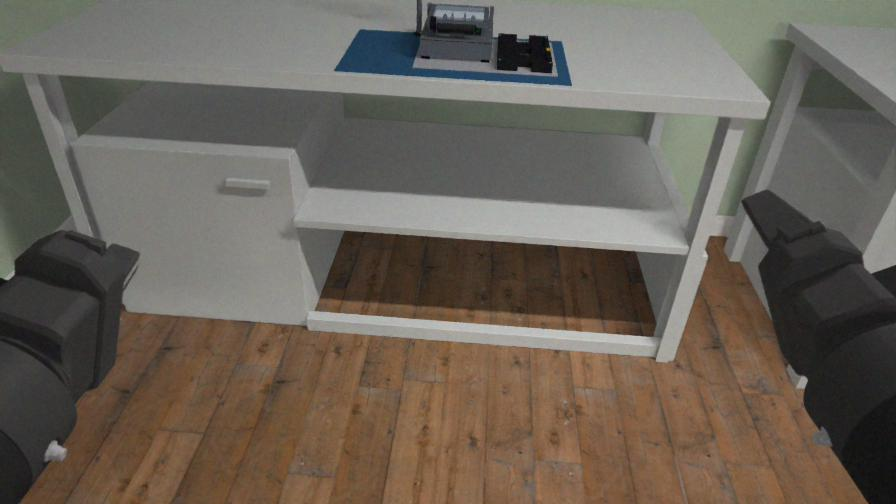

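Request:
{"name": "move", "arguments": {
  "base": {"turn_rad_s":-0.2,"for_s":0.77},
  "cameras": []
}}

Request:
{"name": "move", "arguments": {
  "base": {"x_m_s":0.4,"for_s":2.5},
  "joints": {"torso_squat_rad":0.4,"torso_pitch_rad":0.3,"head_tilt_rad":0.6,"left_gripper_m":0.05,"right_gripper_m":0},
  "cameras": []
}}

Request:
{"name": "move", "arguments": {
  "base": {"turn_rad_s":0.2,"for_s":0.6},
  "cameras": ["head_camera"]
}}

Request:
{"name": "zoom_image", "arguments": {
  "camera": "head_camera",
  "region": [250, 0, 750, 280]
}}

Scene clock: 764.70 s.
Joint torques (N m): left_arm=[-9.1 4.41 4.05 -8.33 -0.06 -1.84 0.37] | right_arm=[-11.35 -5.89 -5.76 -7.83 0.25 -1.62 0]
External joint torques (N m): left_arm=[0.61 -0.3 0.28 1.06 0.27 0.02 0.42] | right_arm=[0.56 2.25 -0.06 1.29 -0.47 0.2 -0.05]
Motor temperatures (°C): left_arm=[29 32 29 34 38 35 41] | right_arm=[36 34 28 33 45 36 36]
Wrist force (N): left_arm=[-8.0 -1.4 -4.2] | right_arm=[-2.9 13.7 -6.7]
Wrist torque (N m): left_arm=[0.09 -0.79 -0.21] | right_arm=[-0.30 0.59 0.47]
Wrist force, peak (N): left_arm=[-8.6 -1.2 -4.2] | right_arm=[-3.3 14.1 -6.8]
move: done
base_odometry: x=-0.533 y=+0.507 heading=+1.350
lidar_m: 1.71 1.64 1.59 1.47 1.51 1.93 2.81 2.87 3.37 3.15 3.10 1.63
base_status: done (sent for 0.77 of 0.77 s)
joint_positions: torso_squat_rad=+0.450 torso_shift_rad=+0.120 torso_pitch_rad=+0.250 torso_yaw_rad=+0.000 left_shoulder_pitch_rad=-0.200 left_shoulder_roll_rad=+0.350 left_shoulder_yaw_rad=+0.000 left_elbow_rad=-2.200 left_forearm_roll_rad=+0.000 left_wrist_pitch_rad=+0.600 left_hand_roll_rad=+0.000 left_gripper_m=+0.000 right_shoulder_pitch_rad=-0.300 right_shoulder_roll_rad=-0.501 right_shoulder_yaw_rad=+0.000 right_elbow_rad=-2.100 right_forearm_roll_rad=+0.000 right_wrist_pitch_rad=+0.600 right_hand_roll_rad=+0.000 right_gripper_m=+0.090 head_pan_rad=+0.000 head_tilt_rad=+0.400
joint_status: not commanded
wheel_motors_off: 0
motor_effort: left_wheel=+0(25) right_wheel=-2(25)
chest: x=-0.0760 y=-0.0007 z=+1.2061 quat_wxyz=(+0.992, +0.000, +0.125, +0.000) (m; base frame)
left_hand: x=+0.4234 y=+0.2345 z=+1.1188 quat_wxyz=(+0.703, +0.091, -0.689, -0.149) (m; base frame)
right_hand: x=+0.4531 y=-0.2586 z=+1.1324 quat_wxyz=(+0.690, -0.145, -0.681, +0.197) (m; base frame)
pictures: none
No camera images: "cameras" was empty.

Scene clock: 768.77 s.
Joint torques (N m): left_arm=[-8.52 4.12 4.07 -8.59 -0.11 -1.8 0.43] | right_arm=[-10.6 -5.74 -5.68 -8.06 0.33 -1.67 -0.03]
External joint torques (N m): left_arm=[0.47 -0.53 0.34 0.99 0.21 0.06 0.47] | right_arm=[0.53 2.33 -0.01 1.25 -0.4 0.15 -0.08]
Motor temperatures (°C): left_arm=[29 32 29 34 38 35 41] | right_arm=[36 34 28 33 45 36 36]
Wrist force (N): left_arm=[-8.1 -1.1 -4.4] | right_arm=[-3.2 13.8 -7.1]
Wrist torque (N m): left_arm=[0.02 -0.84 -0.18] | right_arm=[-0.30 0.54 0.48]
Wrist force, peak (N): left_arm=[-8.4 -1.2 -5.0] | right_arm=[-3.6 13.9 -7.4]
move: done
base_odometry: x=-0.314 y=+1.483 heading=+1.350
lidar_m: 1.21 0.95 0.83 1.57 1.60 2.05 3.80 3.90 3.28 3.06 1.00 0.71
base_status: done (sent for 2.5 of 2.5 s)
joint_positions: torso_squat_rad=+0.400 torso_shift_rad=+0.120 torso_pitch_rad=+0.300 torso_yaw_rad=+0.000 left_shoulder_pitch_rad=-0.200 left_shoulder_roll_rad=+0.350 left_shoulder_yaw_rad=+0.000 left_elbow_rad=-2.200 left_forearm_roll_rad=+0.000 left_wrist_pitch_rad=+0.600 left_hand_roll_rad=+0.000 left_gripper_m=+0.050 right_shoulder_pitch_rad=-0.300 right_shoulder_roll_rad=-0.501 right_shoulder_yaw_rad=+0.000 right_elbow_rad=-2.100 right_forearm_roll_rad=+0.000 right_wrist_pitch_rad=+0.600 right_hand_roll_rad=+0.000 right_gripper_m=+0.000 head_pan_rad=+0.000 head_tilt_rad=+0.600
joint_status: all done
wheel_motors_off: 0
motor_effort: left_wheel=-2(30) right_wheel=+1(27)
chest: x=-0.0594 y=-0.0007 z=+1.2162 quat_wxyz=(+0.989, +0.000, +0.149, +0.000) (m; base frame)
left_hand: x=+0.4350 y=+0.2345 z=+1.1041 quat_wxyz=(+0.720, +0.087, -0.671, -0.151) (m; base frame)
right_hand: x=+0.4654 y=-0.2586 z=+1.1162 quat_wxyz=(+0.707, -0.140, -0.664, +0.201) (m; base frame)
pictures: none
No camera images: "cameras" was empty.

Scene clock: 770.07 s.
Joint torques (N m): left_arm=[-8.42 4.26 3.9 -8.53 -0.13 -1.86 0.34] | right_arm=[-10.69 -5.69 -5.72 -8.1 0.22 -1.71 0.01]
External joint torques (N m): left_arm=[0.57 -0.4 0.17 1.04 0.19 0 0.38] | right_arm=[0.44 2.38 -0.05 1.2 -0.5 0.12 -0.04]
Motor temperatures (°C): left_arm=[29 32 29 34 38 35 41] | right_arm=[36 34 28 33 45 36 36]
Wrist force (N): left_arm=[-8.2 -1.2 -4.2] | right_arm=[-3.0 13.7 -7.3]
Wrist torque (N m): left_arm=[0.04 -0.85 -0.17] | right_arm=[-0.31 0.56 0.48]
Wrist force, peak (N): left_arm=[-8.6 -1.6 -4.4] | right_arm=[-3.0 13.8 -7.6]
move: done
base_odometry: x=-0.314 y=+1.483 heading=+1.470
lidar_m: 1.21 0.84 0.82 1.57 1.64 2.30 3.81 4.21 3.16 2.70 0.76 0.72
base_status: done (sent for 0.6 of 0.6 s)
joint_positions: torso_squat_rad=+0.400 torso_shift_rad=+0.120 torso_pitch_rad=+0.300 torso_yaw_rad=+0.000 left_shoulder_pitch_rad=-0.200 left_shoulder_roll_rad=+0.350 left_shoulder_yaw_rad=+0.000 left_elbow_rad=-2.200 left_forearm_roll_rad=+0.000 left_wrist_pitch_rad=+0.600 left_hand_roll_rad=+0.000 left_gripper_m=+0.050 right_shoulder_pitch_rad=-0.300 right_shoulder_roll_rad=-0.501 right_shoulder_yaw_rad=+0.000 right_elbow_rad=-2.100 right_forearm_roll_rad=+0.000 right_wrist_pitch_rad=+0.600 right_hand_roll_rad=+0.000 right_gripper_m=+0.000 head_pan_rad=+0.000 head_tilt_rad=+0.600
joint_status: not commanded
wheel_motors_off: 0
motor_effort: left_wheel=-3(23) right_wheel=+0(20)
chest: x=-0.0594 y=-0.0007 z=+1.2162 quat_wxyz=(+0.989, +0.000, +0.149, +0.000) (m; base frame)
left_hand: x=+0.4350 y=+0.2345 z=+1.1041 quat_wxyz=(+0.720, +0.087, -0.671, -0.151) (m; base frame)
right_hand: x=+0.4654 y=-0.2586 z=+1.1162 quat_wxyz=(+0.707, -0.140, -0.664, +0.201) (m; base frame)
pictures: head_camera
camera_calibration:
head_camera: T_world_to_cam=[[0.0289377, -0.998756, 0.0406058, -0.0599932], [-0.757497, -0.0484165, -0.65104, 0.986582], [0.652197, -0.0119191, -0.757956, 0.98723], [0, 0, 0, 1]] pos_world=[0.105201, -0.000384804, 1.39302]

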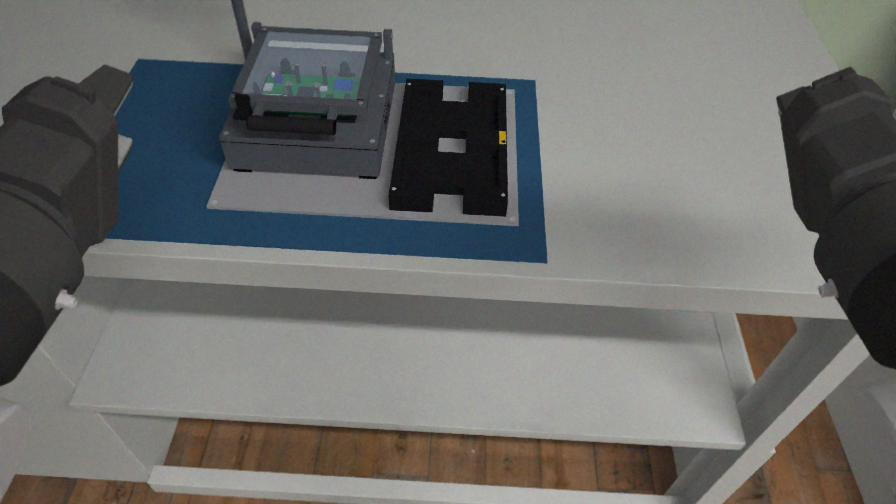

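Scaled by 1.008 from the camera's 896x504 image, which has a finer 1280x720 frame.

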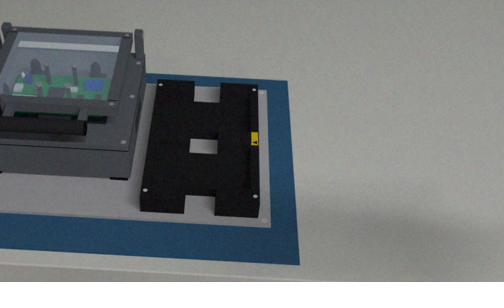

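Request:
{"name": "move", "arguments": {
  "cameras": ["head_camera"]
}}

Request:
{"name": "zoom_image", "arguments": {
  "camera": "head_camera",
  "region": [200, 0, 420, 200]
}}

Scene clock: 791.30 s.
Joint torques (N m): left_arm=[-8.38 4.27 3.96 -8.5 -0.15 -1.85 0.39] | right_arm=[-10.56 -5.76 -5.52 -8.04 0.36 -1.7 -0.05]
External joint torques (N m): left_arm=[0.61 -0.39 0.23 1.07 0.17 0.01 0.44] | right_arm=[0.57 2.31 0.14 1.27 -0.36 0.13 -0.1]
Motor temperatures (°C): left_arm=[29 32 29 34 38 35 41] | right_arm=[35 34 28 33 45 36 36]
Wrist force (N): left_arm=[-8.2 -1.2 -4.4] | right_arm=[-3.1 13.7 -7.1]
Wrist torque (N m): left_arm=[0.05 -0.83 -0.19] | right_arm=[-0.30 0.55 0.48]
Wrist force, peak (N): left_arm=[-8.5 -1.3 -4.6] | right_arm=[-3.2 13.9 -7.3]
base_odometry: x=-0.314 y=+1.483 heading=+1.470
lidar_m: 1.21 0.83 0.82 1.57 1.64 2.30 3.80 4.21 3.15 2.70 0.75 0.72
base_status: done (sent for 0.6 of 0.6 s)
joint_positions: torso_squat_rad=+0.400 torso_shift_rad=+0.120 torso_pitch_rad=+0.300 torso_yaw_rad=+0.000 left_shoulder_pitch_rad=-0.200 left_shoulder_roll_rad=+0.350 left_shoulder_yaw_rad=+0.000 left_elbow_rad=-2.200 left_forearm_roll_rad=+0.000 left_wrist_pitch_rad=+0.600 left_hand_roll_rad=+0.000 left_gripper_m=+0.050 right_shoulder_pitch_rad=-0.300 right_shoulder_roll_rad=-0.501 right_shoulder_yaw_rad=+0.000 right_elbow_rad=-2.100 right_forearm_roll_rad=+0.000 right_wrist_pitch_rad=+0.600 right_hand_roll_rad=+0.000 right_gripper_m=+0.000 head_pan_rad=+0.000 head_tilt_rad=+0.600
joint_status: not commanded
wheel_motors_off: 0
motor_effort: left_wheel=-3(23) right_wheel=+1(20)
chest: x=-0.0594 y=-0.0007 z=+1.2162 quat_wxyz=(+0.989, +0.000, +0.149, +0.000) (m; base frame)
left_hand: x=+0.4350 y=+0.2345 z=+1.1041 quat_wxyz=(+0.720, +0.087, -0.671, -0.151) (m; base frame)
right_hand: x=+0.4654 y=-0.2586 z=+1.1162 quat_wxyz=(+0.707, -0.140, -0.664, +0.201) (m; base frame)
pictures: head_camera
camera_calibration:
head_camera: T_world_to_cam=[[0.0289378, -0.998756, 0.0406061, -0.0599934], [-0.757497, -0.0484167, -0.65104, 0.986582], [0.652197, -0.0119193, -0.757956, 0.98723], [0, 0, 0, 1]] pos_world=[0.105201, -0.000384626, 1.39302]

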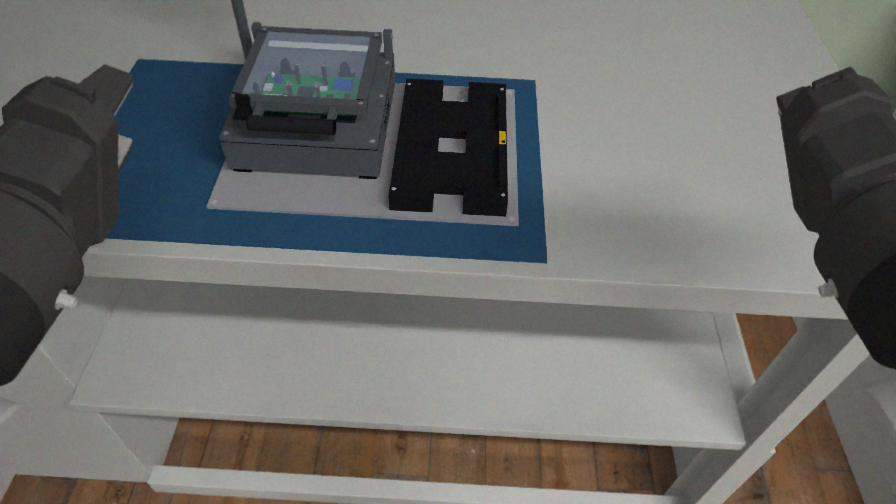

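Scaled by 2.291 from the camera's 896x504 image, which has a finer 1280x720 frame.

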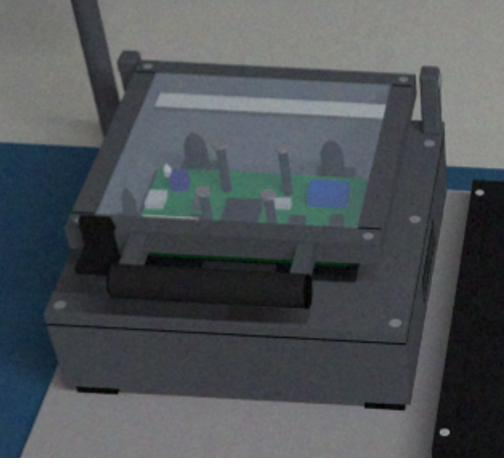

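Request:
{"name": "move", "arguments": {
  "base": {"turn_rad_s":-0.6,"for_s":1.7},
  "cameras": []
}}

Request:
{"name": "move", "arguments": {
  "base": {"x_m_s":-0.3,"for_s":1.43},
  "cameras": []
}}

Request:
{"name": "move", "arguments": {
  "base": {"turn_rad_s":0.6,"for_s":1.667},
  "cameras": []
}}

Request:
{"name": "move", "arguments": {
  "base": {"x_m_s":0.3,"for_s":1.5},
  "joints": {"torso_squat_rad":0.35,"torso_pitch_rad":0.2,"head_tilt_rad":0.8},
  "cameras": ["head_camera"]
}}

Request:
{"name": "zoom_image", "arguments": {
  "camera": "head_camera",
  "region": [350, 0, 700, 220]
}}

Scene clock: 820.87 s.
Joint torques (N m): left_arm=[-8.51 4.16 3.97 -8.49 -0.13 -1.77 0.4] | right_arm=[-10.51 -5.74 -5.77 -8.22 0.32 -1.76 -0.14]
External joint torques (N m): left_arm=[0.49 -0.48 0.24 1.08 0.19 0.09 0.45] | right_arm=[0.62 2.34 -0.1 1.09 -0.4 0.06 -0.19]
Motor temperatures (°C): left_arm=[29 32 29 34 38 35 41] | right_arm=[35 34 28 33 45 36 36]
Wrist force (N): left_arm=[-8.4 -1.2 -4.5] | right_arm=[-3.4 13.7 -7.3]
Wrist torque (N m): left_arm=[0.05 -0.85 -0.18] | right_arm=[-0.31 0.52 0.48]
Wrist force, peak (N): left_arm=[-8.7 -1.4 -4.5] | right_arm=[-3.2 13.8 -7.7]
move: done
base_odometry: x=-0.314 y=+1.483 heading=+0.450
lidar_m: 0.73 0.72 1.21 0.83 0.85 1.57 1.66 2.41 3.83 4.07 3.11 2.68
base_status: done (sent for 1.7 of 1.7 s)
joint_positions: torso_squat_rad=+0.400 torso_shift_rad=+0.120 torso_pitch_rad=+0.300 torso_yaw_rad=+0.000 left_shoulder_pitch_rad=-0.200 left_shoulder_roll_rad=+0.350 left_shoulder_yaw_rad=+0.000 left_elbow_rad=-2.200 left_forearm_roll_rad=+0.000 left_wrist_pitch_rad=+0.600 left_hand_roll_rad=+0.000 left_gripper_m=+0.050 right_shoulder_pitch_rad=-0.300 right_shoulder_roll_rad=-0.501 right_shoulder_yaw_rad=+0.000 right_elbow_rad=-2.100 right_forearm_roll_rad=+0.000 right_wrist_pitch_rad=+0.600 right_hand_roll_rad=+0.000 right_gripper_m=+0.000 head_pan_rad=+0.000 head_tilt_rad=+0.600
joint_status: not commanded
wheel_motors_off: 0
motor_effort: left_wheel=+3(24) right_wheel=-1(23)
chest: x=-0.0594 y=-0.0007 z=+1.2162 quat_wxyz=(+0.989, +0.000, +0.149, +0.000) (m; base frame)
left_hand: x=+0.4350 y=+0.2345 z=+1.1041 quat_wxyz=(+0.720, +0.087, -0.671, -0.151) (m; base frame)
right_hand: x=+0.4654 y=-0.2586 z=+1.1162 quat_wxyz=(+0.707, -0.140, -0.664, +0.201) (m; base frame)
pictures: none
No camera images: "cameras" was empty.

Scene clock: 823.63 s.
Joint torques (N m): left_arm=[-8.47 4.31 3.79 -8.58 -0.17 -1.84 0.33] | right_arm=[-10.59 -5.82 -5.62 -7.99 0.22 -1.71 -0.03]
External joint torques (N m): left_arm=[0.53 -0.34 0.06 0.99 0.15 0.02 0.38] | right_arm=[0.54 2.25 0.05 1.31 -0.5 0.12 -0.08]
Motor temperatures (°C): left_arm=[29 32 29 34 38 35 41] | right_arm=[35 34 28 33 45 36 36]
Wrist force (N): left_arm=[-8.2 -1.0 -4.5] | right_arm=[-3.3 13.5 -7.1]
Wrist torque (N m): left_arm=[0.04 -0.85 -0.18] | right_arm=[-0.27 0.50 0.47]
Wrist force, peak (N): left_arm=[-8.7 -1.2 -5.0] | right_arm=[-3.2 13.7 -7.8]
move: done
base_odometry: x=-0.702 y=+1.296 heading=+0.450
lidar_m: 1.14 1.31 0.85 0.84 1.15 1.21 1.29 1.87 3.61 3.78 3.47 3.08
base_status: done (sent for 1.43 of 1.43 s)
joint_positions: torso_squat_rad=+0.400 torso_shift_rad=+0.120 torso_pitch_rad=+0.300 torso_yaw_rad=+0.000 left_shoulder_pitch_rad=-0.200 left_shoulder_roll_rad=+0.350 left_shoulder_yaw_rad=+0.000 left_elbow_rad=-2.200 left_forearm_roll_rad=+0.000 left_wrist_pitch_rad=+0.600 left_hand_roll_rad=+0.000 left_gripper_m=+0.050 right_shoulder_pitch_rad=-0.300 right_shoulder_roll_rad=-0.501 right_shoulder_yaw_rad=+0.000 right_elbow_rad=-2.100 right_forearm_roll_rad=+0.000 right_wrist_pitch_rad=+0.600 right_hand_roll_rad=+0.000 right_gripper_m=+0.000 head_pan_rad=+0.000 head_tilt_rad=+0.600
joint_status: not commanded
wheel_motors_off: 0
motor_effort: left_wheel=-1(24) right_wheel=+4(27)
chest: x=-0.0595 y=-0.0007 z=+1.2162 quat_wxyz=(+0.989, +0.000, +0.149, +0.000) (m; base frame)
left_hand: x=+0.4350 y=+0.2345 z=+1.1041 quat_wxyz=(+0.720, +0.087, -0.671, -0.151) (m; base frame)
right_hand: x=+0.4653 y=-0.2586 z=+1.1163 quat_wxyz=(+0.707, -0.140, -0.664, +0.201) (m; base frame)
pictures: none
No camera images: "cameras" was empty.

Scene clock: 826.80 s.
Joint torques (N m): left_arm=[-8.56 4.07 3.96 -8.59 -0.09 -1.82 0.39] | right_arm=[-10.27 -5.68 -5.66 -7.99 0.35 -1.7 0.02]
External joint torques (N m): left_arm=[0.43 -0.58 0.24 0.98 0.23 0.04 0.44] | right_arm=[0.86 2.39 0.01 1.31 -0.37 0.12 -0.03]
Motor temperatures (°C): left_arm=[29 32 29 34 38 35 41] | right_arm=[35 34 28 33 45 36 36]
Wrist force (N): left_arm=[-8.2 -0.9 -4.5] | right_arm=[-2.9 13.6 -7.2]
Wrist torque (N m): left_arm=[0.01 -0.85 -0.17] | right_arm=[-0.28 0.57 0.47]
Wrist force, peak (N): left_arm=[-8.5 -1.0 -4.8] | right_arm=[-3.0 13.9 -7.6]
move: done
base_odometry: x=-0.702 y=+1.296 heading=+1.449
lidar_m: 0.94 0.83 1.13 1.21 1.25 1.75 3.58 3.79 3.55 3.09 1.14 1.19
base_status: done (sent for 1.67 of 1.67 s)
joint_positions: torso_squat_rad=+0.400 torso_shift_rad=+0.120 torso_pitch_rad=+0.300 torso_yaw_rad=+0.000 left_shoulder_pitch_rad=-0.200 left_shoulder_roll_rad=+0.350 left_shoulder_yaw_rad=+0.000 left_elbow_rad=-2.200 left_forearm_roll_rad=+0.000 left_wrist_pitch_rad=+0.600 left_hand_roll_rad=+0.000 left_gripper_m=+0.050 right_shoulder_pitch_rad=-0.300 right_shoulder_roll_rad=-0.501 right_shoulder_yaw_rad=+0.000 right_elbow_rad=-2.100 right_forearm_roll_rad=+0.000 right_wrist_pitch_rad=+0.600 right_hand_roll_rad=+0.000 right_gripper_m=+0.000 head_pan_rad=+0.000 head_tilt_rad=+0.600
joint_status: not commanded
wheel_motors_off: 0
motor_effort: left_wheel=+0(21) right_wheel=+5(24)
chest: x=-0.0595 y=-0.0007 z=+1.2162 quat_wxyz=(+0.989, +0.000, +0.149, +0.000) (m; base frame)
left_hand: x=+0.4350 y=+0.2345 z=+1.1041 quat_wxyz=(+0.720, +0.087, -0.671, -0.151) (m; base frame)
right_hand: x=+0.4653 y=-0.2586 z=+1.1163 quat_wxyz=(+0.707, -0.140, -0.664, +0.201) (m; base frame)
pictures: none
No camera images: "cameras" was empty.

Scene clock: 829.60 s.
Joint torques (N m): left_arm=[-9.85 4.33 4.19 -8.17 -0.03 -1.85 0.46] | right_arm=[-11.66 -6.04 -5.57 -7.57 0.28 -1.6 -0.04]
External joint torques (N m): left_arm=[0.55 -0.43 0.38 1.02 0.3 0 0.5] | right_arm=[1 2.15 0.14 1.33 -0.44 0.22 -0.08]
Motor temperatures (°C): left_arm=[29 32 29 34 38 35 41] | right_arm=[35 34 28 33 45 36 36]
Wrist force (N): left_arm=[-8.1 -1.0 -3.7] | right_arm=[-3.2 13.4 -6.7]
Wrist torque (N m): left_arm=[0.04 -0.83 -0.18] | right_arm=[-0.25 0.52 0.45]
Wrist force, peak (N): left_arm=[-8.7 -1.1 -4.3] | right_arm=[-3.5 14.1 -7.2]
move: done
base_odometry: x=-0.647 y=+1.742 heading=+1.450
lidar_m: 0.94 0.43 0.50 1.21 1.26 1.73 4.03 4.21 3.55 1.27 0.90 1.04
base_status: done (sent for 1.5 of 1.5 s)
joint_positions: torso_squat_rad=+0.350 torso_shift_rad=+0.120 torso_pitch_rad=+0.200 torso_yaw_rad=+0.000 left_shoulder_pitch_rad=-0.200 left_shoulder_roll_rad=+0.350 left_shoulder_yaw_rad=+0.000 left_elbow_rad=-2.200 left_forearm_roll_rad=+0.000 left_wrist_pitch_rad=+0.600 left_hand_roll_rad=+0.000 left_gripper_m=+0.050 right_shoulder_pitch_rad=-0.300 right_shoulder_roll_rad=-0.500 right_shoulder_yaw_rad=+0.000 right_elbow_rad=-2.100 right_forearm_roll_rad=+0.000 right_wrist_pitch_rad=+0.600 right_hand_roll_rad=+0.000 right_gripper_m=+0.000 head_pan_rad=+0.000 head_tilt_rad=+0.800
joint_status: all done
wheel_motors_off: 0
motor_effort: left_wheel=+0(30) right_wheel=-2(25)
chest: x=-0.0878 y=-0.0007 z=+1.2366 quat_wxyz=(+0.995, +0.000, +0.100, +0.000) (m; base frame)
left_hand: x=+0.4153 y=+0.2345 z=+1.1743 quat_wxyz=(+0.686, +0.094, -0.706, -0.147) (m; base frame)
right_hand: x=+0.4443 y=-0.2586 z=+1.1895 quat_wxyz=(+0.673, -0.150, -0.698, +0.193) (m; base frame)
pictures: head_camera
camera_calibration:
head_camera: T_world_to_cam=[[0.0329577, -0.998753, 0.0374922, -0.0552026], [-0.818713, -0.0484946, -0.572152, 0.854353], [0.573257, -0.0118386, -0.81929, 1.12436], [0, 0, 0, 1]] pos_world=[0.0567396, -0.000391451, 1.41207]

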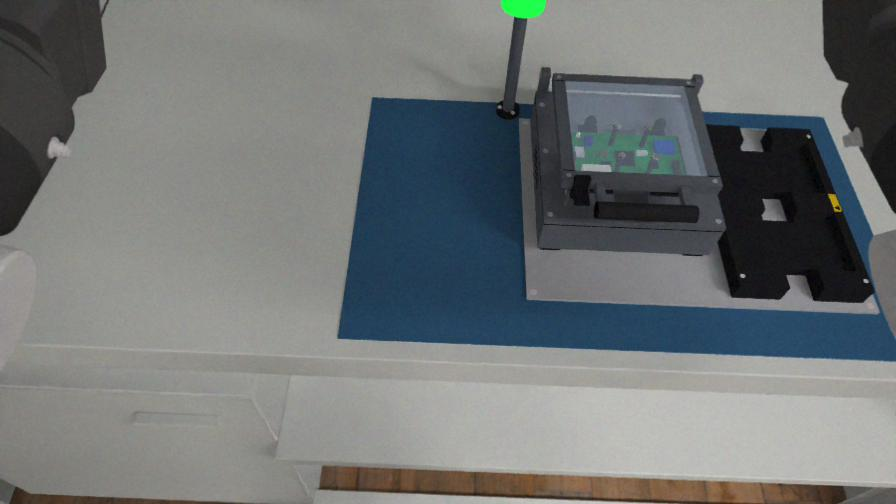

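Scaled by 1.440 from the camera's 896x504 image, which has a finer 1280x720 frame.

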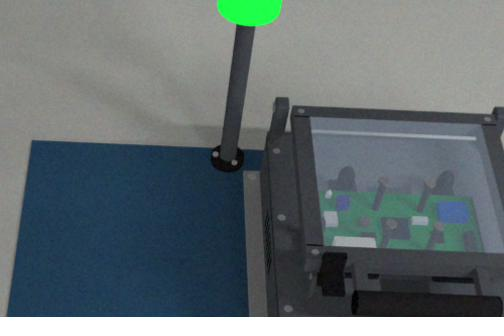

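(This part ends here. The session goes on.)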